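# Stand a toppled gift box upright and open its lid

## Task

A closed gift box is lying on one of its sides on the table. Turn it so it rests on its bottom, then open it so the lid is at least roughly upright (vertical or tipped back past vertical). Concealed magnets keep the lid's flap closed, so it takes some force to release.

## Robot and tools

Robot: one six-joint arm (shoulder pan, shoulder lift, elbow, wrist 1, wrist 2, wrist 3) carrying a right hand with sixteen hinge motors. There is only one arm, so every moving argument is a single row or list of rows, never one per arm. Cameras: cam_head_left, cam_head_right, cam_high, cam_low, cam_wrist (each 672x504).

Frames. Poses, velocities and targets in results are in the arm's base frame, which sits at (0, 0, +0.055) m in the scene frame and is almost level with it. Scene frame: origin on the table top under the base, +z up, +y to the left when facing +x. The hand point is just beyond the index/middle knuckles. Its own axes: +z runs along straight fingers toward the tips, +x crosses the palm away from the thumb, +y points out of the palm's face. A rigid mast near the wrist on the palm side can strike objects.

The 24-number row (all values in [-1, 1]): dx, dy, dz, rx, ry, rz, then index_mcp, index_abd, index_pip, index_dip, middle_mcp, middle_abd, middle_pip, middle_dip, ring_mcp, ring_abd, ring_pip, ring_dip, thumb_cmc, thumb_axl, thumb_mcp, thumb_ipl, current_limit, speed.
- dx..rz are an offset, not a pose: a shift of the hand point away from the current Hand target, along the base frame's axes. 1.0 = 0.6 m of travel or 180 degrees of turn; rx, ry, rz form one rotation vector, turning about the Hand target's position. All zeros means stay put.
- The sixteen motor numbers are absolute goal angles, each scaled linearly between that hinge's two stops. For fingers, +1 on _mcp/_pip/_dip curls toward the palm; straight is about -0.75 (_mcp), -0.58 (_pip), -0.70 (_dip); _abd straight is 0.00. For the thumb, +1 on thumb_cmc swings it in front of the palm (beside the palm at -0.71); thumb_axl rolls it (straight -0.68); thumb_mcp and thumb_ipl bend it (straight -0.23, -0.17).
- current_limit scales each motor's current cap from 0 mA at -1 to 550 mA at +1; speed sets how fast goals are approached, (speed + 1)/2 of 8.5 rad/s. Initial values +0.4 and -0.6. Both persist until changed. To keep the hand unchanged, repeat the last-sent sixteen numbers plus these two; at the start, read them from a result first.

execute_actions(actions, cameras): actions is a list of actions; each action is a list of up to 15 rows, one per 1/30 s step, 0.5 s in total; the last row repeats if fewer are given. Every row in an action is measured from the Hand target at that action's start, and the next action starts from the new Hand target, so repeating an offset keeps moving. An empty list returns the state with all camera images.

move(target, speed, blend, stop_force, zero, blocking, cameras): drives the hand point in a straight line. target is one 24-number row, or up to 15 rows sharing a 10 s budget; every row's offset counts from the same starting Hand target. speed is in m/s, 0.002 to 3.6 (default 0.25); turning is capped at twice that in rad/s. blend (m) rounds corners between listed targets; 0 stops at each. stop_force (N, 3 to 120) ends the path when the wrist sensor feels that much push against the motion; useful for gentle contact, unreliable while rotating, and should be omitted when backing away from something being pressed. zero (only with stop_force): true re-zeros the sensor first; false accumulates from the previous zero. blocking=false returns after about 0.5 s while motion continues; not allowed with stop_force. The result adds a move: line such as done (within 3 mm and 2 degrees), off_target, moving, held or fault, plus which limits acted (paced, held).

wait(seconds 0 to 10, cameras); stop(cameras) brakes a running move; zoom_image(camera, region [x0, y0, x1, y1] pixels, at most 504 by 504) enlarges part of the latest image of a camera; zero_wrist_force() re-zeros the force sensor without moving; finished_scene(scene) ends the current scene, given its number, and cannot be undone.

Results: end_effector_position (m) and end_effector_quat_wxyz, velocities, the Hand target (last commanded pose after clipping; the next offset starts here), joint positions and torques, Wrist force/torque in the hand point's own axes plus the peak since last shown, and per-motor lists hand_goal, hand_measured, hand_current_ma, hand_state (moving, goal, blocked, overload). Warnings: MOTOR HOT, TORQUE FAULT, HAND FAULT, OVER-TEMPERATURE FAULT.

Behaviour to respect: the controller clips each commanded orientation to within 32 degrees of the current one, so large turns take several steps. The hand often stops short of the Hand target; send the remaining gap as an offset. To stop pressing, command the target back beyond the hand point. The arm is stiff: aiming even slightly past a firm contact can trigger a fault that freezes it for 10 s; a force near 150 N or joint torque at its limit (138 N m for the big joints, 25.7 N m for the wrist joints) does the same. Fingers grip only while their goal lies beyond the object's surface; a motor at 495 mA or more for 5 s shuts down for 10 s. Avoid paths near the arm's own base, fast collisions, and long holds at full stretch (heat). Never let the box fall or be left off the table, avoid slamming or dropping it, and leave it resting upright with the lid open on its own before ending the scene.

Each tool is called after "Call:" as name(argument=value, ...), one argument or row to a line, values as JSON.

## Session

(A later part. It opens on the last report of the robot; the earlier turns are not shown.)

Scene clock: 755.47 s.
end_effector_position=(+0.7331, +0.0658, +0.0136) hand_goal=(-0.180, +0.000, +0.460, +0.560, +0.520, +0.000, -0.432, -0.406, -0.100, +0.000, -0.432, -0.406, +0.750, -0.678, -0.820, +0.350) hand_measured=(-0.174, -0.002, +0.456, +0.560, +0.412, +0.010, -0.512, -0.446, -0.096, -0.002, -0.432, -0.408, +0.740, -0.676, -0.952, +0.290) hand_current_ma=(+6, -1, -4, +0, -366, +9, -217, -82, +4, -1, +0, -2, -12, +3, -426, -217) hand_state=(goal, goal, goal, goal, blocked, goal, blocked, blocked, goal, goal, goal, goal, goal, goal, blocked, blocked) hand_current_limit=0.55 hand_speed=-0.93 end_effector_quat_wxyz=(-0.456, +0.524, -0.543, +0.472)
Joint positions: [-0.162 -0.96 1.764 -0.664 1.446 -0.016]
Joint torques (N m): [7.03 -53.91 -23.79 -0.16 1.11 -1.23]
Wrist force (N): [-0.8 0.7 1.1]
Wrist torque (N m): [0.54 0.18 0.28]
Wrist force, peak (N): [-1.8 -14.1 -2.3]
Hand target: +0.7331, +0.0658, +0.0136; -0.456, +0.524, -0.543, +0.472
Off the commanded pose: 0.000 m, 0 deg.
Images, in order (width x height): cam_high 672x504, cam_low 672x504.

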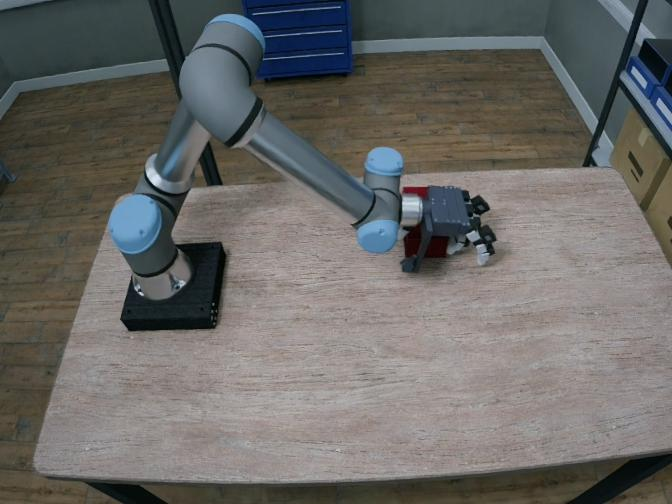

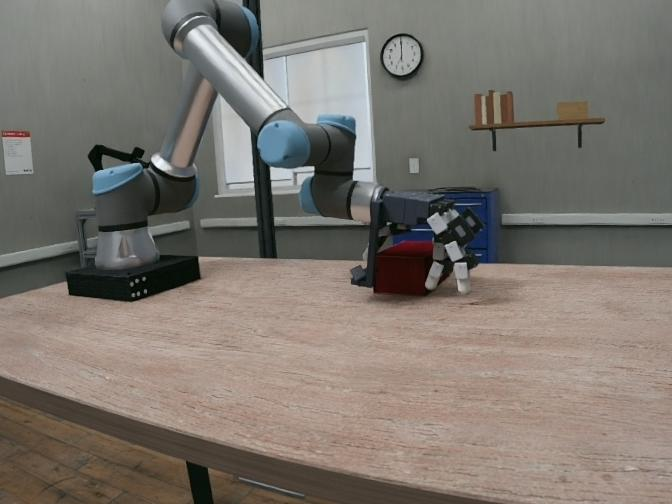

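Call:
execute_actions(
  actions=[
    [[0,0,-0.007,0,0,0,-0.1,0,-0.431,-0.406,0.6,0,-0.431,-0.406,-0.1,0,-0.431,-0.406,0.75,-0.678,-0.82,0.35,0.55,-0.8]],
    [[0,0,0,0,0,0,0.45,0,-0.431,-0.406,0.6,0,-0.431,-0.406,-0.1,0,-0.431,-0.406,0.75,-0.678,-0.82,0.35,0.5,-0.85]],
    [[0,0,0,0,0,0,0.45,0,-0.431,-0.406,0.6,0,-0.431,-0.406,-0.1,0,-0.431,-0.406,0.75,-0.678,-0.82,0.35,0.5,-0.85]],
  ],
  cameras=["cam_low","cam_high"],
)

Call:
zoom_image(
  camera="cam_low",
  region=[300, 130, 500, 310],
)

Call:
execute_actions(
  actions=[
    [[0,0,0,0,0,0,0.45,0,-0.15,0.2,0.6,0,-0.431,-0.406,-0.1,0,-0.431,-0.406,0.75,-0.678,-0.82,0.35,0.6,-0.9]],
    [[0,0,0,0,0,0,0.42,0,0.15,0.5,0.6,0,-0.431,-0.406,-0.1,0,-0.431,-0.406,0.75,-0.678,-0.82,0.35,0.75,-0.9]],
  ],
)

Call:
execute_actions(
  actions=[
    [[0,0,0,0,0,0,0.25,0,0.25,0.6,0.55,0,-0.431,-0.406,-0.1,0,-0.431,-0.406,0.75,-0.678,-0.82,0.35,0.7,-0.9]],
    [[0,0,0,0,0,0,0.25,0,0.25,0.6,0.55,0,-0.431,-0.406,-0.1,0,-0.431,-0.406,0.75,-0.678,-0.82,0.35,0.7,-0.9]],
  ],
)

Call:
execute_actions(
  actions=[
    [[0,0,0,0,0,0,0.1,0,0.35,0.6,0.55,0,-0.431,-0.406,-0.1,0,-0.431,-0.406,0.75,-0.678,-0.82,0.35,0.7,-0.9]],
    [[0,0,0,0,0,0,0.1,0,0.35,0.6,0.55,0,-0.431,-0.406,-0.1,0,-0.431,-0.406,0.75,-0.678,-0.82,0.35,0.5,-0.9]],
  ],
  cameras=["cam_low","cam_high"],
)

Call:
zoom_image(
  camera="cam_low",
  region=[300, 130, 500, 310],
)

Scene clock: 769.70 s.
end_effector_position=(+0.7331, +0.0658, +0.0094) hand_goal=(+0.450, +0.000, -0.432, -0.406, +0.600, +0.000, -0.432, -0.406, -0.100, +0.000, -0.432, -0.406, +0.750, -0.678, -0.820, +0.350) hand_measured=(-0.062, -0.002, +0.336, +0.454, +0.412, +0.010, -0.510, -0.432, -0.096, -0.002, -0.432, -0.408, +0.754, -0.680, -0.970, +0.288) hand_current_ma=(-413, -1, +412, +412, -412, +9, -213, -45, +4, -1, +0, -2, +3, -1, -412, -232) hand_state=(blocked, goal, blocked, blocked, blocked, goal, blocked, blocked, goal, goal, goal, goal, goal, goal, blocked, blocked) hand_current_limit=0.50 hand_speed=-0.85 end_effector_quat_wxyz=(-0.456, +0.524, -0.543, +0.472)
Joint positions: [-0.162 -0.953 1.766 -0.673 1.446 -0.016]
Joint torques (N m): [9.29 -31.14 -11.78 3.22 1.02 -1.1]
Wrist force (N): [-1.8 -19.0 1.3]
Wrist torque (N m): [-0.55 0.39 0.34]
Wrist force, peak (N): [-1.8 -29.8 5.4]
Hand target: +0.7331, +0.0658, +0.0094; -0.456, +0.524, -0.543, +0.472
Off the commanded pose: 0.000 m, 0 deg.
Images, in order (width x height): cam_high 672x504, cam_low 672x504.

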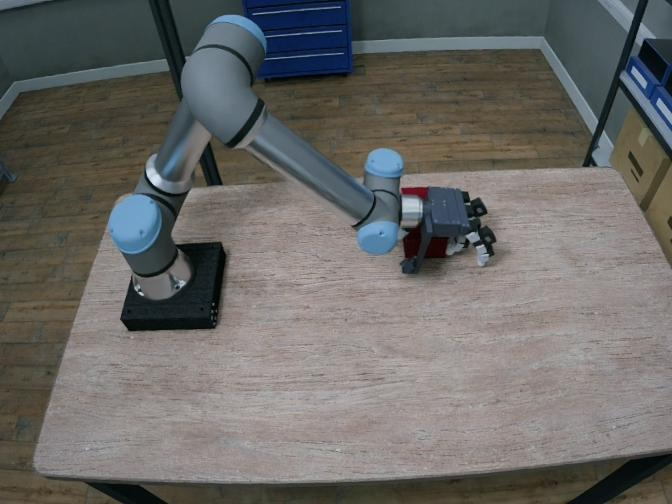

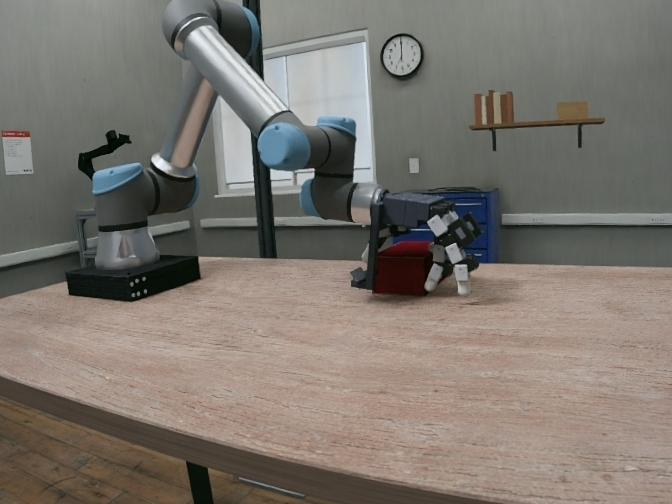

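Scaled by 2.520 from the camera's 672x504 image, which has a finer 960x720 frame.

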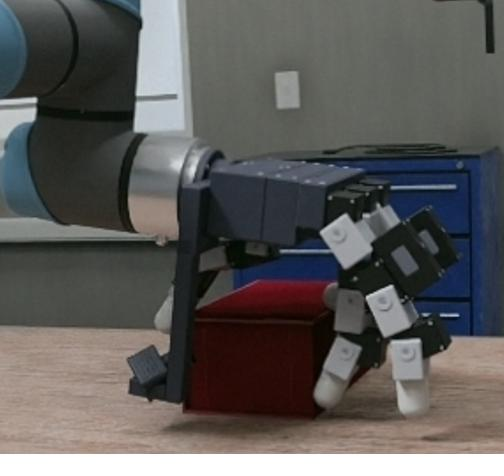

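Scene clock: 770.93 s.
end_effector_position=(+0.7331, +0.0658, +0.0094) hand_goal=(+0.420, +0.000, +0.150, +0.500, +0.600, +0.000, -0.432, -0.406, -0.100, +0.000, -0.432, -0.406, +0.750, -0.678, -0.820, +0.350) hand_measured=(-0.012, -0.002, +0.226, +0.580, +0.412, +0.010, -0.510, -0.432, -0.096, -0.002, -0.432, -0.408, +0.754, -0.680, -0.970, +0.288) hand_current_ma=(-481, -1, +199, +218, -481, +9, -213, -45, +4, -1, +0, -2, +3, -1, -481, -232) hand_state=(blocked, goal, blocked, blocked, blocked, goal, blocked, blocked, goal, goal, goal, goal, goal, goal, blocked, blocked) hand_current_limit=0.75 hand_speed=-0.90 end_effector_quat_wxyz=(-0.456, +0.524, -0.543, +0.472)
Joint positions: [-0.162 -0.953 1.766 -0.673 1.446 -0.016]
Joint torques (N m): [10.44 -38.09 -13.59 2.56 0.8 -1.6]
Wrist force (N): [-1.8 -16.4 1.9]
Wrist torque (N m): [-0.45 0.37 0.27]
Wrist force, peak (N): [-1.6 -20.6 2.4]
Hand target: +0.7331, +0.0658, +0.0094; -0.456, +0.524, -0.543, +0.472
Off the commanded pose: 0.000 m, 0 deg.

Scene clock: 772.13 s.
end_effector_position=(+0.7331, +0.0658, +0.0094) hand_goal=(+0.250, +0.000, +0.250, +0.600, +0.550, +0.000, -0.432, -0.406, -0.100, +0.000, -0.432, -0.406, +0.750, -0.678, -0.820, +0.350) hand_measured=(+0.098, -0.002, +0.238, +0.620, +0.412, +0.010, -0.510, -0.430, -0.096, -0.002, -0.432, -0.408, +0.754, -0.680, -0.970, +0.288) hand_current_ma=(-467, -1, -14, +30, -467, +9, -213, -38, +4, -1, +0, -2, +3, -1, -468, -232) hand_state=(blocked, goal, goal, goal, blocked, goal, blocked, blocked, goal, goal, goal, goal, goal, goal, blocked, blocked) hand_current_limit=0.70 hand_speed=-0.90 end_effector_quat_wxyz=(-0.456, +0.524, -0.543, +0.472)
Joint positions: [-0.162 -0.953 1.766 -0.673 1.446 -0.016]
Joint torques (N m): [11.18 -39.14 -13.84 -1.19 0.88 -1.51]
Wrist force (N): [-0.1 -12.6 2.0]
Wrist torque (N m): [-0.34 0.24 0.11]
Wrist force, peak (N): [-1.8 -16.7 1.5]
Hand target: +0.7331, +0.0658, +0.0094; -0.456, +0.524, -0.543, +0.472
Off the commanded pose: 0.000 m, 0 deg.

Scene clock: 773.33 s.
end_effector_position=(+0.7331, +0.0658, +0.0094) hand_goal=(+0.100, +0.000, +0.350, +0.600, +0.550, +0.000, -0.432, -0.406, -0.100, +0.000, -0.432, -0.406, +0.750, -0.678, -0.820, +0.350) hand_measured=(+0.106, +0.000, +0.344, +0.602, +0.412, +0.010, -0.510, -0.428, -0.096, -0.002, -0.432, -0.408, +0.752, -0.680, -0.970, +0.288) hand_current_ma=(+5, +0, -5, +2, -413, +9, -213, -37, +4, -1, +0, -2, +2, -1, -413, -232) hand_state=(goal, goal, goal, goal, blocked, goal, blocked, blocked, goal, goal, goal, goal, goal, goal, blocked, blocked) hand_current_limit=0.50 hand_speed=-0.90 end_effector_quat_wxyz=(-0.456, +0.524, -0.543, +0.472)
Joint positions: [-0.162 -0.953 1.766 -0.673 1.446 -0.016]
Joint torques (N m): [10.69 -39.47 -13.14 -1.3 0.84 -1.38]
Wrist force (N): [-0.7 -12.5 -1.5]
Wrist torque (N m): [-0.48 0.14 0.04]
Wrist force, peak (N): [-0.7 -13.0 -1.9]
Hand target: +0.7331, +0.0658, +0.0094; -0.456, +0.524, -0.543, +0.472
Off the commanded pose: 0.000 m, 0 deg.
Images, in order (width x height): cam_high 672x504, cam_low 672x504.

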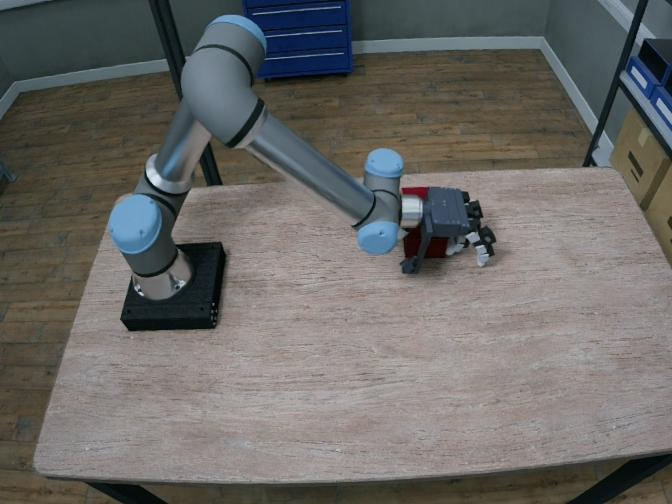

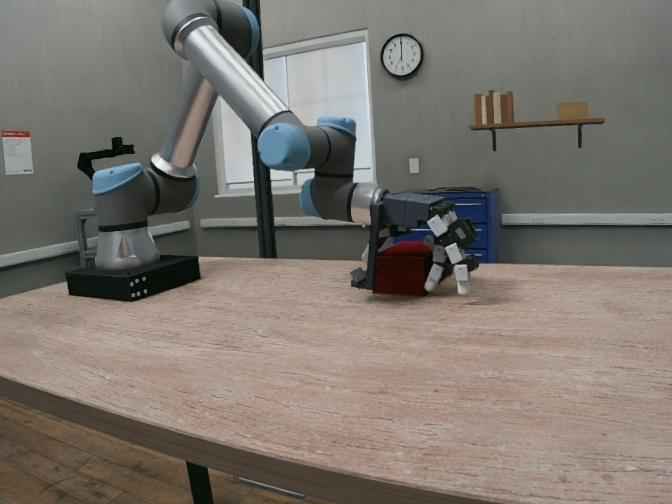

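Scaled by 2.520 from the camera's 672x504 image, which has a finer 960x720 frame.

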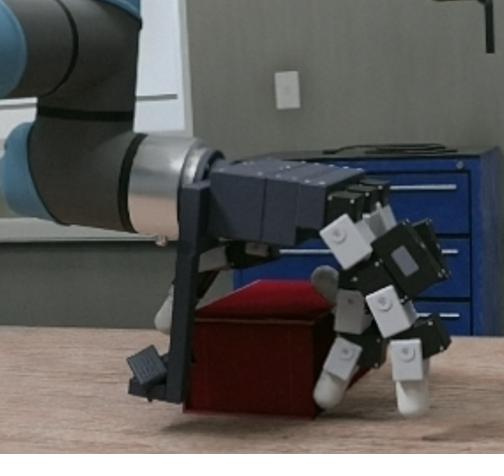

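Call:
execute_actions(
  actions=[
    [[0,0,0,0,0,0,-0.5,0,0.1,0.3,0.6,0,-0.431,-0.406,-0.1,0,-0.431,-0.406,0.75,-0.678,-0.82,0.35,0.5,-0.7]],
    [[0,0,0,0,0,0,-0.5,0,-0.431,-0.406,0.6,0,-0.431,-0.406,-0.1,0,-0.431,-0.406,0.75,-0.678,-0.82,0.35,0.5,-0.7]],
    [[0,0,0,0,0,0,-0.5,0,-0.431,-0.406,0.6,0,-0.431,-0.406,-0.1,0,-0.431,-0.406,0.75,-0.678,-0.82,0.35,0.5,-0.7]],
    [[0,0,0,0,0,0,0.2,0,-0.431,-0.406,0.6,0,-0.431,-0.406,-0.1,0,-0.431,-0.406,0.75,-0.678,-0.82,0.35,0.4,-0.85]],
    [[0,0,0,0,0,0,0.48,0,-0.431,-0.406,0.6,0,-0.431,-0.406,-0.1,0,-0.431,-0.406,0.75,-0.678,-0.82,0.35,0.4,-0.88]],
  ],
)

Call:
execute_actions(
  actions=[
    [[0,0,0,0,0,0,0.45,0,-0.15,0.2,0.6,0,-0.431,-0.406,-0.1,0,-0.431,-0.406,0.75,-0.678,-0.82,0.35,0.6,-0.9]],
  ],
)

Call:
execute_actions(
  actions=[
    [[0,0,0,0,0,0,0.42,0,0.15,0.5,0.6,0,-0.431,-0.406,-0.1,0,-0.431,-0.406,0.75,-0.678,-0.82,0.35,0.75,-0.9]],
  ],
)

Call:
execute_actions(
  actions=[
    [[0,0,0,0,0,0,0.25,0,0.25,0.6,0.55,0,-0.431,-0.406,-0.1,0,-0.431,-0.406,0.75,-0.678,-0.82,0.35,0.72,-0.9]],
    [[0,0,0,0,0,0,0.25,0,0.25,0.6,0.55,0,-0.431,-0.406,-0.1,0,-0.431,-0.406,0.75,-0.678,-0.82,0.35,0.7,-0.9]],
  ],
)

Call:
execute_actions(
  actions=[
    [[0,0,0,0,0,0,0.1,0,0.35,0.6,0.55,0,-0.431,-0.406,-0.1,0,-0.431,-0.406,0.75,-0.678,-0.82,0.35,0.7,-0.9]],
    [[0,0,0,0,0,0,0.1,0,0.35,0.6,0.55,0,-0.431,-0.406,-0.1,0,-0.431,-0.406,0.75,-0.678,-0.82,0.35,0.6,-0.9]],
  ],
  cameras=["cam_low","cam_high"],
)

Call:
zoom_image(
  camera="cam_low",
  region=[300, 130, 500, 310],
)

Scene clock: 785.13 s.
end_effector_position=(+0.7331, +0.0658, +0.0094) hand_goal=(+0.480, +0.000, -0.432, -0.406, +0.600, +0.000, -0.432, -0.406, -0.100, +0.000, -0.432, -0.406, +0.750, -0.678, -0.820, +0.350) hand_measured=(+0.062, +0.000, +0.286, +0.522, +0.412, +0.010, -0.510, -0.428, -0.096, -0.002, -0.432, -0.408, +0.752, -0.680, -0.970, +0.288) hand_current_ma=(-385, +0, +385, +385, -385, +8, -213, -37, +4, -1, +0, -2, +2, -1, -385, -232) hand_state=(blocked, goal, blocked, blocked, blocked, goal, blocked, blocked, goal, goal, goal, goal, goal, goal, blocked, blocked) hand_current_limit=0.40 hand_speed=-0.88 end_effector_quat_wxyz=(-0.456, +0.524, -0.543, +0.472)
Joint positions: [-0.162 -0.953 1.766 -0.673 1.446 -0.016]
Joint torques (N m): [14.88 -41.04 -12.85 1.89 0.68 -1.33]
Wrist force (N): [-0.8 -19.6 2.2]
Wrist torque (N m): [-0.64 0.29 0.39]
Wrist force, peak (N): [-0.7 -23.9 -4.1]
Hand target: +0.7331, +0.0658, +0.0094; -0.456, +0.524, -0.543, +0.472
Off the commanded pose: 0.000 m, 0 deg.

Scene clock: 785.83 s.
end_effector_position=(+0.7331, +0.0658, +0.0094) hand_goal=(+0.450, +0.000, -0.150, +0.200, +0.600, +0.000, -0.432, -0.406, -0.100, +0.000, -0.432, -0.406, +0.750, -0.678, -0.820, +0.350) hand_measured=(+0.064, +0.000, +0.284, +0.522, +0.412, +0.010, -0.510, -0.428, -0.096, -0.002, -0.432, -0.408, +0.752, -0.680, -0.970, +0.288) hand_current_ma=(-440, +0, +440, +440, -440, +8, -213, -37, +4, -1, +0, -2, +2, -1, -440, -232) hand_state=(blocked, goal, blocked, blocked, blocked, goal, blocked, blocked, goal, goal, goal, goal, goal, goal, blocked, blocked) hand_current_limit=0.60 hand_speed=-0.90 end_effector_quat_wxyz=(-0.456, +0.524, -0.543, +0.472)
Joint positions: [-0.162 -0.953 1.766 -0.673 1.446 -0.016]
Joint torques (N m): [13.99 -40.65 -14.28 1.75 0.93 -1.43]
Wrist force (N): [-0.7 -21.2 2.8]
Wrist torque (N m): [-0.72 0.30 0.42]
Wrist force, peak (N): [-0.9 -21.7 2.7]
Hand target: +0.7331, +0.0658, +0.0094; -0.456, +0.524, -0.543, +0.472
Off the commanded pose: 0.000 m, 0 deg.

Scene clock: 786.53 s.
end_effector_position=(+0.7331, +0.0658, +0.0094) hand_goal=(+0.420, +0.000, +0.150, +0.500, +0.600, +0.000, -0.432, -0.406, -0.100, +0.000, -0.432, -0.406, +0.750, -0.678, -0.820, +0.350) hand_measured=(+0.082, +0.000, +0.246, +0.576, +0.412, +0.010, -0.510, -0.428, -0.096, -0.002, -0.432, -0.408, +0.752, -0.680, -0.970, +0.288) hand_current_ma=(-481, +0, +278, +202, -481, +8, -213, -37, +4, -1, +0, -2, +2, -1, -481, -232) hand_state=(blocked, goal, blocked, blocked, blocked, goal, blocked, blocked, goal, goal, goal, goal, goal, goal, blocked, blocked) hand_current_limit=0.75 hand_speed=-0.90 end_effector_quat_wxyz=(-0.456, +0.524, -0.543, +0.472)
Joint positions: [-0.162 -0.953 1.766 -0.673 1.446 -0.016]
Joint torques (N m): [13.32 -41.58 -14.99 2.07 0.64 -1.34]
Wrist force (N): [-0.8 -18.3 2.5]
Wrist torque (N m): [-0.56 0.31 0.36]
Wrist force, peak (N): [-1.0 -21.6 3.3]
Hand target: +0.7331, +0.0658, +0.0094; -0.456, +0.524, -0.543, +0.472
Off the commanded pose: 0.000 m, 0 deg.

Scene clock: 787.73 s.
end_effector_position=(+0.7331, +0.0658, +0.0094) hand_goal=(+0.250, +0.000, +0.250, +0.600, +0.550, +0.000, -0.432, -0.406, -0.100, +0.000, -0.432, -0.406, +0.750, -0.678, -0.820, +0.350) hand_measured=(+0.098, +0.000, +0.238, +0.620, +0.412, +0.010, -0.510, -0.428, -0.096, -0.002, -0.432, -0.408, +0.752, -0.680, -0.970, +0.288) hand_current_ma=(-467, +0, -14, +30, -467, +8, -213, -37, +4, -1, +0, -2, +2, -1, -468, -232) hand_state=(blocked, goal, goal, goal, blocked, goal, blocked, blocked, goal, goal, goal, goal, goal, goal, blocked, blocked) hand_current_limit=0.70 hand_speed=-0.90 end_effector_quat_wxyz=(-0.456, +0.524, -0.543, +0.472)
Joint positions: [-0.162 -0.953 1.766 -0.673 1.446 -0.016]
Joint torques (N m): [12.31 -40.54 -14.52 0.28 0.6 -1.34]
Wrist force (N): [-0.1 -11.0 1.4]
Wrist torque (N m): [-0.23 0.22 0.15]
Wrist force, peak (N): [-0.9 -18.3 2.8]
Hand target: +0.7331, +0.0658, +0.0094; -0.456, +0.524, -0.543, +0.472
Off the commanded pose: 0.000 m, 0 deg.

Scene clock: 788.93 s.
end_effector_position=(+0.7331, +0.0658, +0.0094) hand_goal=(+0.100, +0.000, +0.350, +0.600, +0.550, +0.000, -0.432, -0.406, -0.100, +0.000, -0.432, -0.406, +0.750, -0.678, -0.820, +0.350) hand_measured=(+0.106, +0.000, +0.344, +0.602, +0.412, +0.008, -0.510, -0.428, -0.096, -0.002, -0.432, -0.408, +0.752, -0.680, -0.970, +0.288) hand_current_ma=(+5, +0, -5, +2, -440, +8, -213, -36, +4, -1, +0, -2, +1, -1, -440, -232) hand_state=(goal, goal, goal, goal, blocked, goal, blocked, blocked, goal, goal, goal, goal, goal, goal, blocked, blocked) hand_current_limit=0.60 hand_speed=-0.90 end_effector_quat_wxyz=(-0.456, +0.524, -0.543, +0.472)
Joint positions: [-0.162 -0.953 1.766 -0.673 1.446 -0.016]
Joint torques (N m): [11.63 -40.6 -14.24 -1.21 0.68 -1.23]
Wrist force (N): [-0.5 -12.3 -1.8]
Wrist torque (N m): [-0.44 0.12 0.06]
Wrist force, peak (N): [-0.6 -12.8 -1.8]
Hand target: +0.7331, +0.0658, +0.0094; -0.456, +0.524, -0.543, +0.472
Off the commanded pose: 0.000 m, 0 deg.
Images, in order (width x height): cam_high 672x504, cam_low 672x504.

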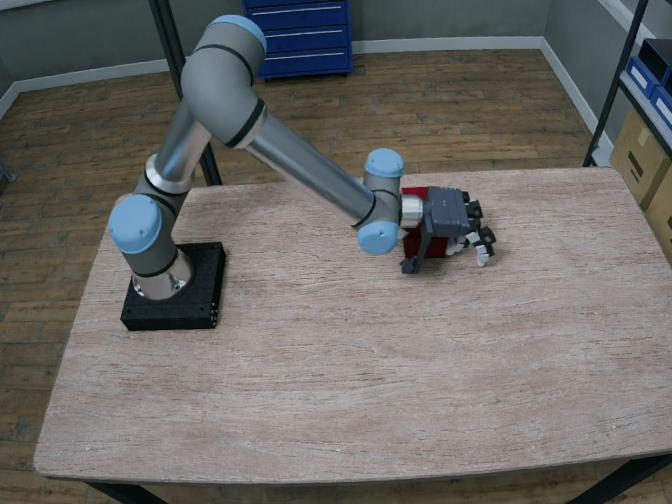

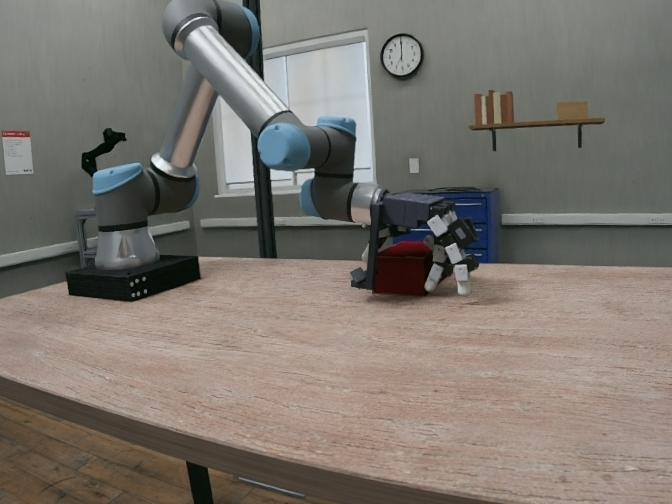

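Scaled by 2.520 from the camera's 672x504 image, which has a finer 960x720 frame.

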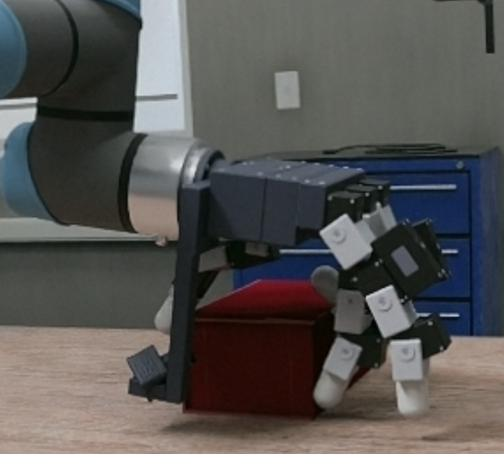

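Call:
execute_actions(
  actions=[
    [[0,0,0,0,0,0,-0.6,0,0.1,0.3,0.6,0,-0.431,-0.406,-0.1,0,-0.431,-0.406,0.75,-0.678,-0.82,0.35,0.5,-0.7]],
    [[0,0,0,0,0,0,-0.6,0,0.1,0.3,0.6,0,-0.431,-0.406,-0.1,0,-0.431,-0.406,0.75,-0.678,-0.82,0.35,0.5,-0.7]],
    [[0,0,0,0,0,0,-0.6,0,-0.5,-0.5,0.6,0,-0.431,-0.406,-0.1,0,-0.431,-0.406,0.75,-0.678,-0.82,0.35,0.5,-0.7]],
  ],
)

Call:
wait(
  seconds=1,
)

Call:
execute_actions(
  actions=[
    [[0,0,0,0,0,0,0.2,0,-0.46,-0.43,0.6,0,-0.431,-0.406,-0.1,0,-0.431,-0.406,0.75,-0.678,-0.82,0.35,0.4,-0.85]],
  ],
)

Call:
wait(
  seconds=1.5,
)

Call:
execute_actions(
  actions=[
    [[0,0,0,0,0,0,0.48,0,-0.431,-0.406,0.6,0,-0.431,-0.406,-0.1,0,-0.431,-0.406,0.75,-0.678,-0.82,0.35,0.4,-0.88]],
  ],
)

Call:
wait(
  seconds=1,
  cameras=["cam_low"],
)

Call:
zoom_image(
  camera="cam_low",
  region=[300, 130, 500, 310],
)

Scene clock: 797.73 s.
end_effector_position=(+0.7331, +0.0658, +0.0094) hand_goal=(-0.600, +0.000, -0.500, -0.500, +0.600, +0.000, -0.432, -0.406, -0.100, +0.000, -0.432, -0.406, +0.750, -0.678, -0.820, +0.350) hand_measured=(+0.036, +0.000, +0.294, +0.522, +0.412, +0.008, -0.510, -0.428, -0.096, -0.002, -0.432, -0.408, +0.752, -0.680, -0.970, +0.288) hand_current_ma=(+412, +0, +412, +412, -413, +8, -213, -36, +4, -1, +0, -2, +1, -1, -413, -232) hand_state=(blocked, goal, blocked, blocked, blocked, goal, blocked, blocked, goal, goal, goal, goal, goal, goal, blocked, blocked) hand_current_limit=0.50 hand_speed=-0.70 end_effector_quat_wxyz=(-0.456, +0.524, -0.543, +0.472)
Joint positions: [-0.162 -0.953 1.766 -0.673 1.446 -0.016]
Joint torques (N m): [11.49 -41.39 -13.67 2.01 0.56 -1.54]
Wrist force (N): [-0.5 -23.6 -3.9]
Wrist torque (N m): [-1.13 0.09 0.26]
Wrist force, peak (N): [-0.6 -23.8 -3.9]
Hand target: +0.7331, +0.0658, +0.0094; -0.456, +0.524, -0.543, +0.472
Off the commanded pose: 0.000 m, 0 deg.

Scene clock: 798.73 s.
end_effector_position=(+0.7331, +0.0658, +0.0094) hand_goal=(-0.600, +0.000, -0.500, -0.500, +0.600, +0.000, -0.432, -0.406, -0.100, +0.000, -0.432, -0.406, +0.750, -0.678, -0.820, +0.350) hand_measured=(+0.036, +0.000, +0.294, +0.522, +0.412, +0.008, -0.510, -0.428, -0.096, -0.002, -0.432, -0.408, +0.752, -0.680, -0.970, +0.288) hand_current_ma=(+412, +0, +412, +412, -413, +8, -213, -36, +4, -1, +0, -2, +1, -1, -413, -232) hand_state=(blocked, goal, blocked, blocked, blocked, goal, blocked, blocked, goal, goal, goal, goal, goal, goal, blocked, blocked) hand_current_limit=0.50 hand_speed=-0.70 end_effector_quat_wxyz=(-0.456, +0.524, -0.543, +0.472)
Joint positions: [-0.162 -0.953 1.766 -0.673 1.446 -0.016]
Joint torques (N m): [12.01 -40.76 -14.57 1.78 0.73 -1.35]
Wrist force (N): [-0.7 -23.1 -3.8]
Wrist torque (N m): [-1.10 0.11 0.27]
Wrist force, peak (N): [-0.4 -23.6 -4.0]
Hand target: +0.7331, +0.0658, +0.0094; -0.456, +0.524, -0.543, +0.472
Off the commanded pose: 0.000 m, 0 deg.
wait: 1.00 s; at rest by 0.17 s

Scene clock: 799.43 s.
end_effector_position=(+0.7331, +0.0658, +0.0094) hand_goal=(+0.200, +0.000, -0.460, -0.430, +0.600, +0.000, -0.432, -0.406, -0.100, +0.000, -0.432, -0.406, +0.750, -0.678, -0.820, +0.350) hand_measured=(+0.062, +0.000, +0.286, +0.522, +0.412, +0.008, -0.510, -0.428, -0.096, -0.002, -0.432, -0.408, +0.752, -0.680, -0.970, +0.288) hand_current_ma=(-385, +0, +385, +385, -385, +8, -213, -36, +4, -1, +0, -2, +1, -1, -385, -232) hand_state=(blocked, goal, blocked, blocked, blocked, goal, blocked, blocked, goal, goal, goal, goal, goal, goal, blocked, blocked) hand_current_limit=0.40 hand_speed=-0.85 end_effector_quat_wxyz=(-0.456, +0.524, -0.543, +0.472)
Joint positions: [-0.162 -0.953 1.766 -0.673 1.446 -0.016]
Joint torques (N m): [11.65 -42.18 -14.35 1.74 0.35 -1.28]
Wrist force (N): [-0.6 -19.9 2.3]
Wrist torque (N m): [-0.68 0.27 0.40]
Wrist force, peak (N): [-0.6 -23.5 -3.8]
Hand target: +0.7331, +0.0658, +0.0094; -0.456, +0.524, -0.543, +0.472
Off the commanded pose: 0.000 m, 0 deg.

Scene clock: 800.93 s.
end_effector_position=(+0.7331, +0.0658, +0.0094) hand_goal=(+0.200, +0.000, -0.460, -0.430, +0.600, +0.000, -0.432, -0.406, -0.100, +0.000, -0.432, -0.406, +0.750, -0.678, -0.820, +0.350) hand_measured=(+0.062, +0.000, +0.286, +0.522, +0.412, +0.008, -0.510, -0.428, -0.096, -0.002, -0.432, -0.408, +0.752, -0.680, -0.970, +0.288) hand_current_ma=(-385, +0, +385, +385, -385, +8, -213, -36, +4, -1, +0, -2, +1, -1, -385, -232) hand_state=(blocked, goal, blocked, blocked, blocked, goal, blocked, blocked, goal, goal, goal, goal, goal, goal, blocked, blocked) hand_current_limit=0.40 hand_speed=-0.85 end_effector_quat_wxyz=(-0.456, +0.524, -0.543, +0.472)
Joint positions: [-0.162 -0.953 1.766 -0.673 1.446 -0.016]
Joint torques (N m): [12.61 -39.66 -14.02 1.86 0.61 -1.51]
Wrist force (N): [-0.5 -19.8 1.9]
Wrist torque (N m): [-0.63 0.28 0.40]
Wrist force, peak (N): [-0.5 -20.0 2.2]
Hand target: +0.7331, +0.0658, +0.0094; -0.456, +0.524, -0.543, +0.472
Off the commanded pose: 0.000 m, 0 deg.
wait: 1.50 s; at rest by 0.17 s

Scene clock: 801.63 s.
end_effector_position=(+0.7331, +0.0658, +0.0094) hand_goal=(+0.480, +0.000, -0.432, -0.406, +0.600, +0.000, -0.432, -0.406, -0.100, +0.000, -0.432, -0.406, +0.750, -0.678, -0.820, +0.350) hand_measured=(+0.062, +0.000, +0.286, +0.522, +0.412, +0.008, -0.510, -0.428, -0.096, -0.002, -0.432, -0.408, +0.752, -0.680, -0.970, +0.288) hand_current_ma=(-385, +0, +385, +385, -385, +8, -213, -36, +4, -1, +0, -2, +1, -1, -385, -232) hand_state=(blocked, goal, blocked, blocked, blocked, goal, blocked, blocked, goal, goal, goal, goal, goal, goal, blocked, blocked) hand_current_limit=0.40 hand_speed=-0.88 end_effector_quat_wxyz=(-0.456, +0.524, -0.543, +0.472)
Joint positions: [-0.162 -0.953 1.766 -0.673 1.446 -0.016]
Joint torques (N m): [12.28 -40.27 -13.77 1.92 0.5 -1.24]
Wrist force (N): [-0.3 -19.9 2.0]
Wrist torque (N m): [-0.67 0.24 0.42]
Wrist force, peak (N): [-0.7 -20.2 2.2]
Hand target: +0.7331, +0.0658, +0.0094; -0.456, +0.524, -0.543, +0.472
Off the commanded pose: 0.000 m, 0 deg.

Scene clock: 802.63 s.
end_effector_position=(+0.7331, +0.0658, +0.0094) hand_goal=(+0.480, +0.000, -0.432, -0.406, +0.600, +0.000, -0.432, -0.406, -0.100, +0.000, -0.432, -0.406, +0.750, -0.678, -0.820, +0.350) hand_measured=(+0.062, +0.000, +0.286, +0.522, +0.412, +0.008, -0.510, -0.428, -0.096, -0.002, -0.432, -0.408, +0.752, -0.680, -0.970, +0.288) hand_current_ma=(-385, +0, +385, +385, -385, +8, -213, -36, +4, -1, +0, -2, +1, -1, -385, -232) hand_state=(blocked, goal, blocked, blocked, blocked, goal, blocked, blocked, goal, goal, goal, goal, goal, goal, blocked, blocked) hand_current_limit=0.40 hand_speed=-0.88 end_effector_quat_wxyz=(-0.456, +0.524, -0.543, +0.472)
Joint positions: [-0.162 -0.953 1.766 -0.673 1.446 -0.016]
Joint torques (N m): [11.58 -41.15 -14.98 1.87 0.4 -1.29]
Wrist force (N): [-0.6 -19.9 2.0]
Wrist torque (N m): [-0.65 0.29 0.40]
Wrist force, peak (N): [-0.3 -20.1 2.2]
Hand target: +0.7331, +0.0658, +0.0094; -0.456, +0.524, -0.543, +0.472
Off the commanded pose: 0.000 m, 0 deg.
wait: 1.00 s; at rest by 0.17 s
Images, in order (width x height): cam_low 672x504.

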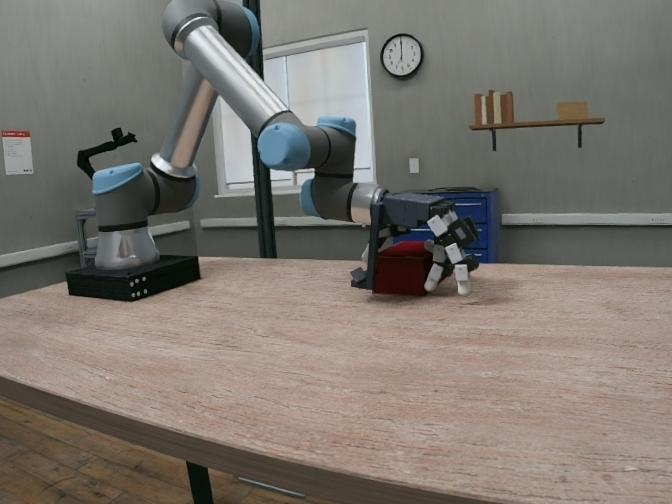

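Scaled by 2.520 from the camera's 672x504 image, which has a finer 960x720 frame.

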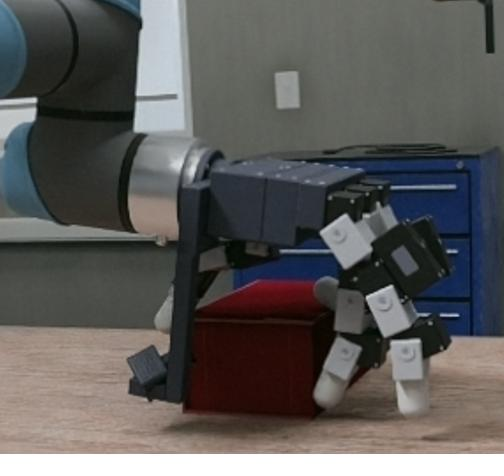

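Call:
execute_actions(
  actions=[
    [[0,0,0,0,0,0,-0.3,0,0.33,0.55,0.6,0,-0.431,-0.406,-0.1,0,-0.431,-0.406,0.75,-0.678,-0.82,0.35,0.5,-0.75]],
    [[0,0,0,0,0,0,-0.65,0,0.33,0.55,0.6,0,-0.431,-0.406,-0.1,0,-0.431,-0.406,0.75,-0.678,-0.82,0.35,0.5,-0.75]],
  ],
)

Call:
wait(
  seconds=0.6,
)

Call:
execute_actions(
  actions=[
    [[0,0,0,0,0,0,-0.65,0,-0.5,-0.5,0.6,0,-0.431,-0.406,-0.1,0,-0.431,-0.406,0.75,-0.678,-0.82,0.35,0.5,-0.7]],
  ],
)

Call:
wait(
  seconds=0.8,
)

Call:
execute_actions(
  actions=[
    [[0,0,0,0,0,0,0.2,0,-0.46,-0.43,0.6,0,-0.431,-0.406,-0.1,0,-0.431,-0.406,0.75,-0.678,-0.82,0.35,0.4,-0.75]],
  ],
)

Call:
wait(
  seconds=0.8,
)

Call:
execute_actions(
  actions=[
    [[0,0,0,0,0,0,0.48,0,-0.431,-0.406,0.6,0,-0.431,-0.406,-0.1,0,-0.431,-0.406,0.75,-0.678,-0.82,0.35,0.4,-0.88]],
  ],
)

Call:
wait(
  seconds=0.8,
  cameras=["cam_low"],
)

Call:
zoom_image(
  camera="cam_low",
  region=[300, 130, 500, 310],
)

Scene clock: 809.83 s.
end_effector_position=(+0.7331, +0.0658, +0.0094) hand_goal=(-0.650, +0.000, +0.330, +0.550, +0.600, +0.000, -0.432, -0.406, -0.100, +0.000, -0.432, -0.406, +0.750, -0.678, -0.820, +0.350) hand_measured=(-0.634, +0.000, +0.328, +0.552, +0.412, +0.008, -0.510, -0.428, -0.096, -0.002, -0.432, -0.408, +0.752, -0.680, -0.970, +0.288) hand_current_ma=(+25, +0, -1, +2, -413, +8, -213, -35, +4, -1, +0, -2, +1, -1, -413, -232) hand_state=(goal, goal, goal, goal, blocked, goal, blocked, blocked, goal, goal, goal, goal, goal, goal, blocked, blocked) hand_current_limit=0.50 hand_speed=-0.75 end_effector_quat_wxyz=(-0.456, +0.524, -0.543, +0.472)
Joint positions: [-0.162 -0.953 1.766 -0.673 1.446 -0.016]
Joint torques (N m): [11.22 -41.15 -14.51 -2.05 0.51 -1.01]
Wrist force (N): [-0.5 -12.5 -1.5]
Wrist torque (N m): [-0.49 0.14 0.05]
Wrist force, peak (N): [-0.4 -20.0 2.0]
Hand target: +0.7331, +0.0658, +0.0094; -0.456, +0.524, -0.543, +0.472
Off the commanded pose: 0.000 m, 0 deg.

Scene clock: 810.43 s.
end_effector_position=(+0.7331, +0.0658, +0.0094) hand_goal=(-0.650, +0.000, +0.330, +0.550, +0.600, +0.000, -0.432, -0.406, -0.100, +0.000, -0.432, -0.406, +0.750, -0.678, -0.820, +0.350) hand_measured=(-0.634, +0.000, +0.328, +0.552, +0.412, +0.008, -0.510, -0.428, -0.096, -0.002, -0.432, -0.408, +0.752, -0.680, -0.970, +0.288) hand_current_ma=(+25, +0, -1, +2, -413, +8, -213, -35, +4, -1, +0, -2, +1, -1, -413, -232) hand_state=(goal, goal, goal, goal, blocked, goal, blocked, blocked, goal, goal, goal, goal, goal, goal, blocked, blocked) hand_current_limit=0.50 hand_speed=-0.75 end_effector_quat_wxyz=(-0.456, +0.524, -0.543, +0.472)
Joint positions: [-0.162 -0.953 1.766 -0.673 1.446 -0.016]
Joint torques (N m): [13.29 -40.51 -13.35 -1.9 0.62 -1.28]
Wrist force (N): [-0.4 -12.2 -1.9]
Wrist torque (N m): [-0.47 0.11 0.07]
Wrist force, peak (N): [-0.3 -12.9 -2.0]
Hand target: +0.7331, +0.0658, +0.0094; -0.456, +0.524, -0.543, +0.472
Off the commanded pose: 0.000 m, 0 deg.
wait: 0.60 s; at rest by 0.17 s

Scene clock: 811.70 s.
end_effector_position=(+0.7331, +0.0658, +0.0094) hand_goal=(-0.650, +0.000, -0.500, -0.500, +0.600, +0.000, -0.432, -0.406, -0.100, +0.000, -0.432, -0.406, +0.750, -0.678, -0.820, +0.350) hand_measured=(-0.634, +0.000, -0.492, -0.496, +0.412, +0.008, -0.510, -0.428, -0.096, -0.002, -0.432, -0.408, +0.752, -0.680, -0.970, +0.288) hand_current_ma=(+25, +0, +7, +3, -413, +8, -213, -35, +4, -1, +0, -2, +1, -1, -413, -232) hand_state=(goal, goal, goal, goal, blocked, goal, blocked, blocked, goal, goal, goal, goal, goal, goal, blocked, blocked) hand_current_limit=0.50 hand_speed=-0.70 end_effector_quat_wxyz=(-0.456, +0.524, -0.543, +0.472)
Joint positions: [-0.162 -0.953 1.766 -0.673 1.446 -0.016]
Joint torques (N m): [11.79 -41.05 -14.68 -1.71 0.56 -1.06]
Wrist force (N): [-0.6 -12.4 -1.7]
Wrist torque (N m): [-0.48 0.15 0.05]
Wrist force, peak (N): [-0.5 -12.8 -2.0]
Hand target: +0.7331, +0.0658, +0.0094; -0.456, +0.524, -0.543, +0.472
Off the commanded pose: 0.000 m, 0 deg.

Scene clock: 812.50 s.
end_effector_position=(+0.7331, +0.0658, +0.0094) hand_goal=(-0.650, +0.000, -0.500, -0.500, +0.600, +0.000, -0.432, -0.406, -0.100, +0.000, -0.432, -0.406, +0.750, -0.678, -0.820, +0.350) hand_measured=(-0.634, +0.000, -0.492, -0.496, +0.412, +0.008, -0.510, -0.428, -0.096, -0.002, -0.432, -0.408, +0.752, -0.680, -0.970, +0.288) hand_current_ma=(+25, +0, +7, +3, -413, +8, -213, -35, +4, -1, +0, -2, +1, -1, -412, -232) hand_state=(goal, goal, goal, goal, blocked, goal, blocked, blocked, goal, goal, goal, goal, goal, goal, blocked, blocked) hand_current_limit=0.50 hand_speed=-0.70 end_effector_quat_wxyz=(-0.456, +0.524, -0.543, +0.472)
Joint positions: [-0.162 -0.953 1.766 -0.673 1.446 -0.016]
Joint torques (N m): [12.74 -40.71 -14.98 -1.9 0.67 -0.96]
Wrist force (N): [-0.4 -12.4 -1.7]
Wrist torque (N m): [-0.48 0.12 0.06]
Wrist force, peak (N): [-0.3 -12.7 -1.7]
Hand target: +0.7331, +0.0658, +0.0094; -0.456, +0.524, -0.543, +0.472
Off the commanded pose: 0.000 m, 0 deg.
wait: 0.80 s; at rest by 0.17 s

Scene clock: 813.80 s.
end_effector_position=(+0.7331, +0.0658, +0.0094) hand_goal=(+0.200, +0.000, -0.460, -0.430, +0.600, +0.000, -0.432, -0.406, -0.100, +0.000, -0.432, -0.406, +0.750, -0.678, -0.820, +0.350) hand_measured=(+0.200, +0.000, -0.460, -0.432, +0.412, +0.008, -0.510, -0.428, -0.096, -0.002, -0.432, -0.408, +0.752, -0.680, -0.970, +0.288) hand_current_ma=(+0, +0, +0, -2, -385, +8, -213, -35, +4, -1, +0, -2, +1, -1, -385, -232) hand_state=(goal, goal, goal, goal, blocked, goal, blocked, blocked, goal, goal, goal, goal, goal, goal, blocked, blocked) hand_current_limit=0.40 hand_speed=-0.75 end_effector_quat_wxyz=(-0.456, +0.524, -0.543, +0.472)
Joint positions: [-0.162 -0.953 1.766 -0.673 1.446 -0.016]
Joint torques (N m): [12.19 -40.32 -13.87 -1.58 0.69 -1.23]
Wrist force (N): [-0.6 -12.5 -1.8]
Wrist torque (N m): [-0.49 0.13 0.05]
Wrist force, peak (N): [-0.6 -12.8 -1.6]
Hand target: +0.7331, +0.0658, +0.0094; -0.456, +0.524, -0.543, +0.472
Off the commanded pose: 0.000 m, 0 deg.

Scene clock: 814.60 s.
end_effector_position=(+0.7331, +0.0658, +0.0094) hand_goal=(+0.200, +0.000, -0.460, -0.430, +0.600, +0.000, -0.432, -0.406, -0.100, +0.000, -0.432, -0.406, +0.750, -0.678, -0.820, +0.350) hand_measured=(+0.200, +0.000, -0.460, -0.432, +0.412, +0.008, -0.510, -0.428, -0.096, -0.002, -0.432, -0.408, +0.752, -0.680, -0.970, +0.288) hand_current_ma=(+0, +0, +0, -2, -385, +8, -213, -35, +4, -1, +0, -2, +1, -1, -385, -232) hand_state=(goal, goal, goal, goal, blocked, goal, blocked, blocked, goal, goal, goal, goal, goal, goal, blocked, blocked) hand_current_limit=0.40 hand_speed=-0.75 end_effector_quat_wxyz=(-0.456, +0.524, -0.543, +0.472)
Joint positions: [-0.162 -0.953 1.766 -0.673 1.446 -0.016]
Joint torques (N m): [11.5 -40.68 -13.95 -1.67 0.75 -1.14]
Wrist force (N): [-0.5 -12.0 -1.7]
Wrist torque (N m): [-0.42 0.11 0.07]
Wrist force, peak (N): [-0.3 -12.7 -1.9]
Hand target: +0.7331, +0.0658, +0.0094; -0.456, +0.524, -0.543, +0.472
Off the commanded pose: 0.000 m, 0 deg.
wait: 0.80 s; at rest by 0.17 s

Scene clock: 815.47 s.
end_effector_position=(+0.7331, +0.0658, +0.0094) hand_goal=(+0.480, +0.000, -0.432, -0.406, +0.600, +0.000, -0.432, -0.406, -0.100, +0.000, -0.432, -0.406, +0.750, -0.678, -0.820, +0.350) hand_measured=(+0.362, +0.000, -0.456, -0.412, +0.412, +0.008, -0.510, -0.428, -0.096, -0.002, -0.432, -0.408, +0.752, -0.680, -0.970, +0.288) hand_current_ma=(-385, +0, -41, -5, -385, +8, -213, -35, +4, -1, +0, -2, +1, -1, -385, -232) hand_state=(blocked, goal, blocked, goal, blocked, goal, blocked, blocked, goal, goal, goal, goal, goal, goal, blocked, blocked) hand_current_limit=0.40 hand_speed=-0.88 end_effector_quat_wxyz=(-0.456, +0.524, -0.543, +0.472)
Joint positions: [-0.162 -0.953 1.766 -0.673 1.446 -0.016]
Joint torques (N m): [12.05 -40.36 -13.73 -0.61 0.63 -1.27]
Wrist force (N): [-0.5 -14.9 0.7]
Wrist torque (N m): [-0.37 0.20 0.18]
Wrist force, peak (N): [-0.3 -15.0 0.7]
Hand target: +0.7331, +0.0658, +0.0094; -0.456, +0.524, -0.543, +0.472
Off the commanded pose: 0.000 m, 0 deg.

Scene clock: 816.27 s.
end_effector_position=(+0.7331, +0.0658, +0.0094) hand_goal=(+0.480, +0.000, -0.432, -0.406, +0.600, +0.000, -0.432, -0.406, -0.100, +0.000, -0.432, -0.406, +0.750, -0.678, -0.820, +0.350) hand_measured=(+0.362, +0.000, -0.456, -0.412, +0.412, +0.008, -0.510, -0.428, -0.096, -0.002, -0.432, -0.408, +0.752, -0.680, -0.970, +0.288) hand_current_ma=(-385, +0, -41, -5, -385, +8, -213, -35, +4, -1, +0, -2, +1, -1, -385, -232) hand_state=(blocked, goal, blocked, goal, blocked, goal, blocked, blocked, goal, goal, goal, goal, goal, goal, blocked, blocked) hand_current_limit=0.40 hand_speed=-0.88 end_effector_quat_wxyz=(-0.456, +0.524, -0.543, +0.472)
Joint positions: [-0.162 -0.953 1.766 -0.673 1.446 -0.016]
Joint torques (N m): [12.75 -41.07 -14.6 1.56 0.63 -1.3]
Wrist force (N): [-0.3 -14.8 0.7]
Wrist torque (N m): [-0.35 0.18 0.20]
Wrist force, peak (N): [-0.3 -15.4 0.7]
Hand target: +0.7331, +0.0658, +0.0094; -0.456, +0.524, -0.543, +0.472
Off the commanded pose: 0.000 m, 0 deg.
wait: 0.80 s; at rest by 0.17 s
Images, in order (width x height): cam_low 672x504.

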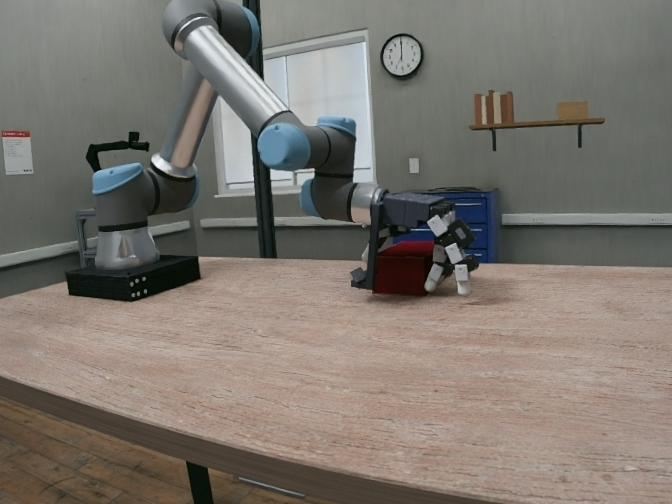

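Scaled by 2.520 from the camera's 672x504 image, which has a finer 960x720 frame.

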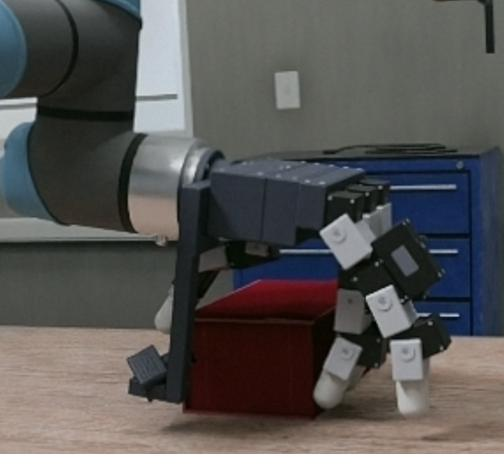

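Call:
execute_actions(
  actions=[
    [[0,0,0,0,0,0,0.45,0,-0.15,0.2,0.6,0,-0.431,-0.406,-0.1,0,-0.431,-0.406,0.75,-0.678,-0.82,0.35,0.55,-0.9]],
  ],
)

Call:
execute_actions(
  actions=[
    [[0,0,0,0,0,0,0.42,0,0.15,0.5,0.6,0,-0.431,-0.406,-0.1,0,-0.431,-0.406,0.75,-0.678,-0.82,0.35,0.75,-0.9]],
  ],
)

Call:
execute_actions(
  actions=[
    [[0,0,0,0,0,0,0.25,0,0.25,0.6,0.55,0,-0.431,-0.406,-0.1,0,-0.431,-0.406,0.75,-0.678,-0.82,0.35,0.72,-0.9]],
  ],
  cameras=["cam_low"],
)

Call:
zoom_image(
  camera="cam_low",
  region=[300, 130, 500, 310],
)

Scene clock: 821.57 s.
end_effector_position=(+0.7331, +0.0658, +0.0094) hand_goal=(+0.450, +0.000, -0.150, +0.200, +0.600, +0.000, -0.432, -0.406, -0.100, +0.000, -0.432, -0.406, +0.750, -0.678, -0.820, +0.350) hand_measured=(+0.342, +0.000, -0.454, -0.274, +0.412, +0.008, -0.510, -0.428, -0.096, -0.002, -0.432, -0.408, +0.764, -0.684, -0.970, +0.288) hand_current_ma=(-367, +0, -426, -426, -426, +6, -213, -35, +4, -1, +0, -2, +17, -7, -426, -232) hand_state=(blocked, goal, blocked, blocked, blocked, goal, blocked, blocked, goal, goal, goal, goal, goal, goal, blocked, blocked) hand_current_limit=0.55 hand_speed=-0.90 end_effector_quat_wxyz=(-0.456, +0.524, -0.543, +0.472)
Joint positions: [-0.162 -0.953 1.766 -0.673 1.446 -0.016]
Joint torques (N m): [11.31 -39.89 -14.89 0.54 0.54 -0.97]
Wrist force (N): [0.2 -6.0 1.7]
Wrist torque (N m): [0.23 0.12 0.04]
Wrist force, peak (N): [-0.2 -15.4 0.9]
Hand target: +0.7331, +0.0658, +0.0094; -0.456, +0.524, -0.543, +0.472
Off the commanded pose: 0.000 m, 0 deg.

Scene clock: 822.50 s.
end_effector_position=(+0.7331, +0.0658, +0.0094) hand_goal=(+0.420, +0.000, +0.150, +0.500, +0.600, +0.000, -0.432, -0.406, -0.100, +0.000, -0.432, -0.406, +0.750, -0.678, -0.820, +0.350) hand_measured=(+0.304, +0.000, -0.454, -0.108, +0.412, +0.006, -0.510, -0.428, -0.096, -0.002, -0.432, -0.408, +0.766, -0.686, -0.970, +0.288) hand_current_ma=(-401, +0, -481, -481, -481, +5, -213, -35, +4, -1, +0, -2, +24, -10, -481, -232) hand_state=(blocked, goal, blocked, blocked, blocked, goal, blocked, blocked, goal, goal, goal, goal, goal, goal, blocked, blocked) hand_current_limit=0.75 hand_speed=-0.90 end_effector_quat_wxyz=(-0.456, +0.524, -0.543, +0.472)
Joint positions: [-0.162 -0.953 1.766 -0.673 1.446 -0.016]
Joint torques (N m): [13.49 -40.1 -15.72 -0.62 0.53 -1.38]
Wrist force (N): [0.5 -6.2 1.6]
Wrist torque (N m): [0.19 0.12 0.03]
Wrist force, peak (N): [0.5 -7.1 1.0]
Hand target: +0.7331, +0.0658, +0.0094; -0.456, +0.524, -0.543, +0.472
Off the commanded pose: 0.000 m, 0 deg.

Scene clock: 824.47 s.
end_effector_position=(+0.7331, +0.0658, +0.0094) hand_goal=(+0.250, +0.000, +0.250, +0.600, +0.550, +0.000, -0.432, -0.406, -0.100, +0.000, -0.432, -0.406, +0.750, -0.678, -0.820, +0.350) hand_measured=(+0.140, +0.000, -0.300, +0.476, +0.412, +0.004, -0.510, -0.428, -0.096, -0.002, -0.432, -0.408, +0.768, -0.686, -0.970, +0.288) hand_current_ma=(-374, +0, -473, -409, -473, +2, -213, -34, +4, -1, +0, -2, +27, -12, -473, -232) hand_state=(blocked, goal, blocked, blocked, blocked, goal, blocked, blocked, goal, goal, goal, goal, goal, goal, blocked, blocked) hand_current_limit=0.72 hand_speed=-0.90 end_effector_quat_wxyz=(-0.456, +0.524, -0.543, +0.472)
Joint positions: [-0.162 -0.953 1.766 -0.673 1.446 -0.016]
Joint torques (N m): [11.3 -41.18 -14.49 -1.36 0.59 -1.09]
Wrist force (N): [0.8 -4.3 1.5]
Wrist torque (N m): [0.29 0.10 0.02]
Wrist force, peak (N): [0.4 -8.2 -0.1]
Hand target: +0.7331, +0.0658, +0.0094; -0.456, +0.524, -0.543, +0.472
Off the commanded pose: 0.000 m, 0 deg.
Images, in order (width x height): cam_low 672x504.

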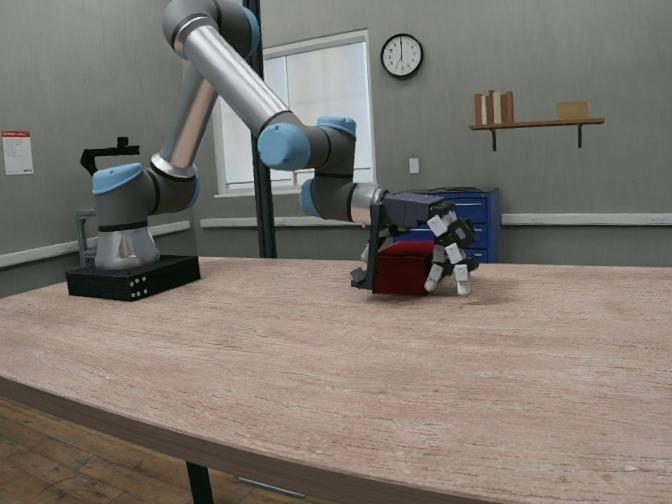

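Scaled by 2.520 from the camera's 672x504 image, which has a finer 960x720 frame.

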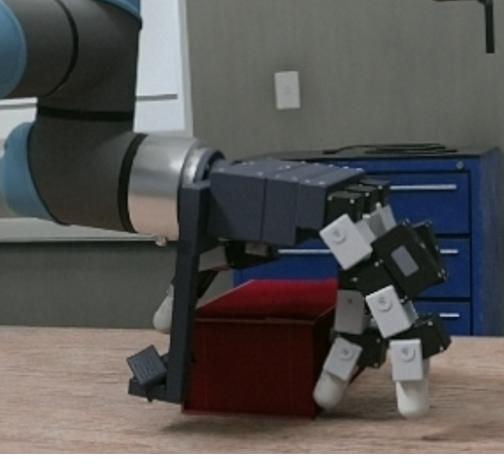

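Call:
execute_actions(
  actions=[
    [[0,0,0,0,0,0,0.1,0,0.3,0.6,0.55,0,-0.431,-0.406,-0.1,0,-0.431,-0.406,0.75,-0.678,-0.82,0.35,0.7,-0.92]],
    [[0,0,0,0,0,0,0.07,0,0.3,0.6,0.55,0,-0.431,-0.406,-0.1,0,-0.431,-0.406,0.75,-0.678,-0.82,0.35,0.6,-0.92]],
  ],
  cameras=["cam_low","cam_head_left"],
)

Call:
zoom_image(
  camera="cam_low",
  region=[300, 130, 500, 310],
)

Call:
zoom_image(
  camera="cam_head_left",
  region=[230, 300, 370, 440],
)

Scene clock: 829.50 s.
end_effector_position=(+0.7331, +0.0658, +0.0094) hand_goal=(+0.070, +0.000, +0.300, +0.600, +0.550, +0.000, -0.432, -0.406, -0.100, +0.000, -0.432, -0.406, +0.750, -0.678, -0.820, +0.350) hand_measured=(+0.004, +0.000, +0.030, +0.560, +0.412, +0.004, -0.510, -0.428, -0.096, -0.002, -0.432, -0.408, +0.764, -0.686, -0.970, +0.288) hand_current_ma=(-179, +0, -440, -83, -440, +2, -213, -34, +4, -1, +0, -2, +20, -12, -440, -232) hand_state=(blocked, goal, blocked, blocked, blocked, goal, blocked, blocked, goal, goal, goal, goal, goal, goal, blocked, blocked) hand_current_limit=0.60 hand_speed=-0.92 end_effector_quat_wxyz=(-0.456, +0.524, -0.543, +0.472)
Joint positions: [-0.162 -0.953 1.766 -0.673 1.446 -0.016]
Joint torques (N m): [11.51 -40.83 -14.07 -1.21 0.43 -1.13]
Wrist force (N): [0.3 -4.7 0.6]
Wrist torque (N m): [0.17 0.14 0.03]
Wrist force, peak (N): [-0.1 -9.2 -1.2]
Hand target: +0.7331, +0.0658, +0.0094; -0.456, +0.524, -0.543, +0.472
Off the commanded pose: 0.000 m, 0 deg.
Images, in order (width x height): cam_head_left 672x504, cam_low 672x504.

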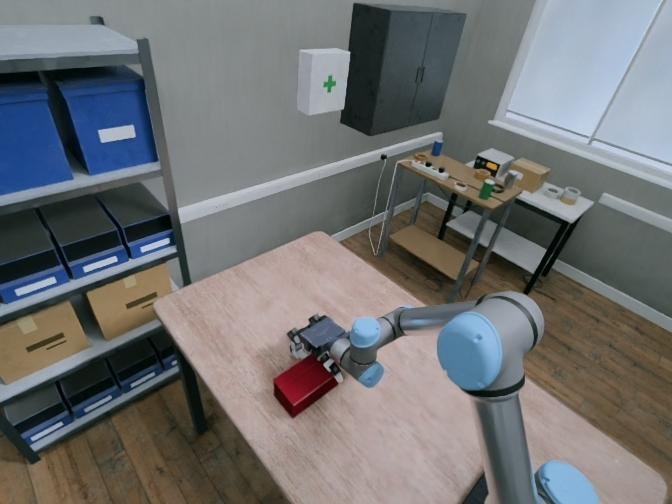

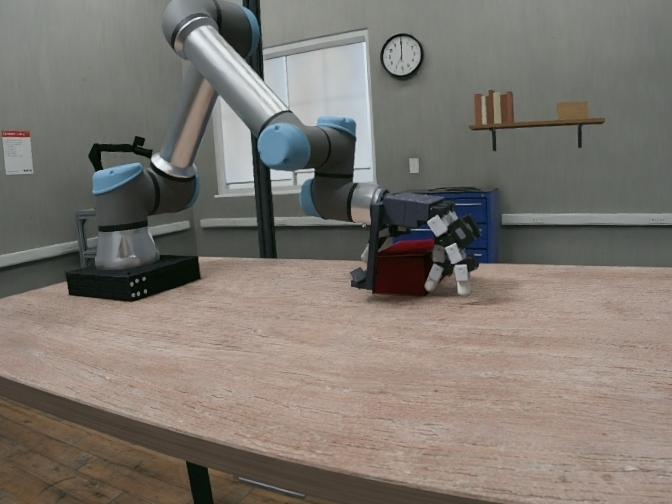

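Scaled by 2.520 from the camera's 672x504 image, which has a finer 960x720 frame.

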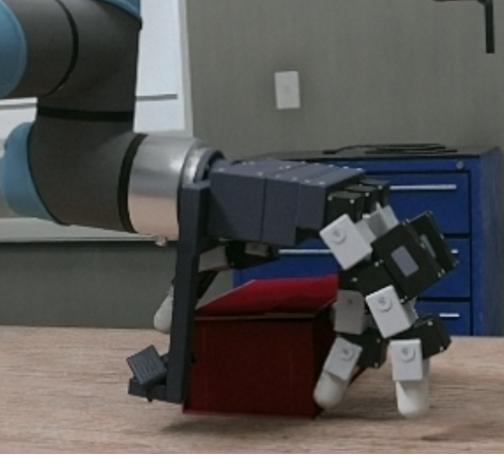

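Scaled by 3.600 from the camera's 672x504 image, which has a finer 960x720 frame.

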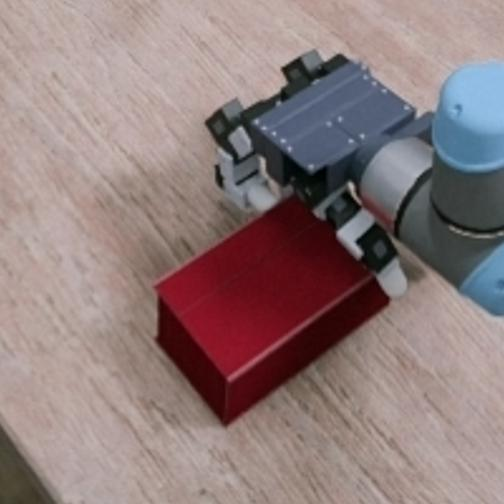

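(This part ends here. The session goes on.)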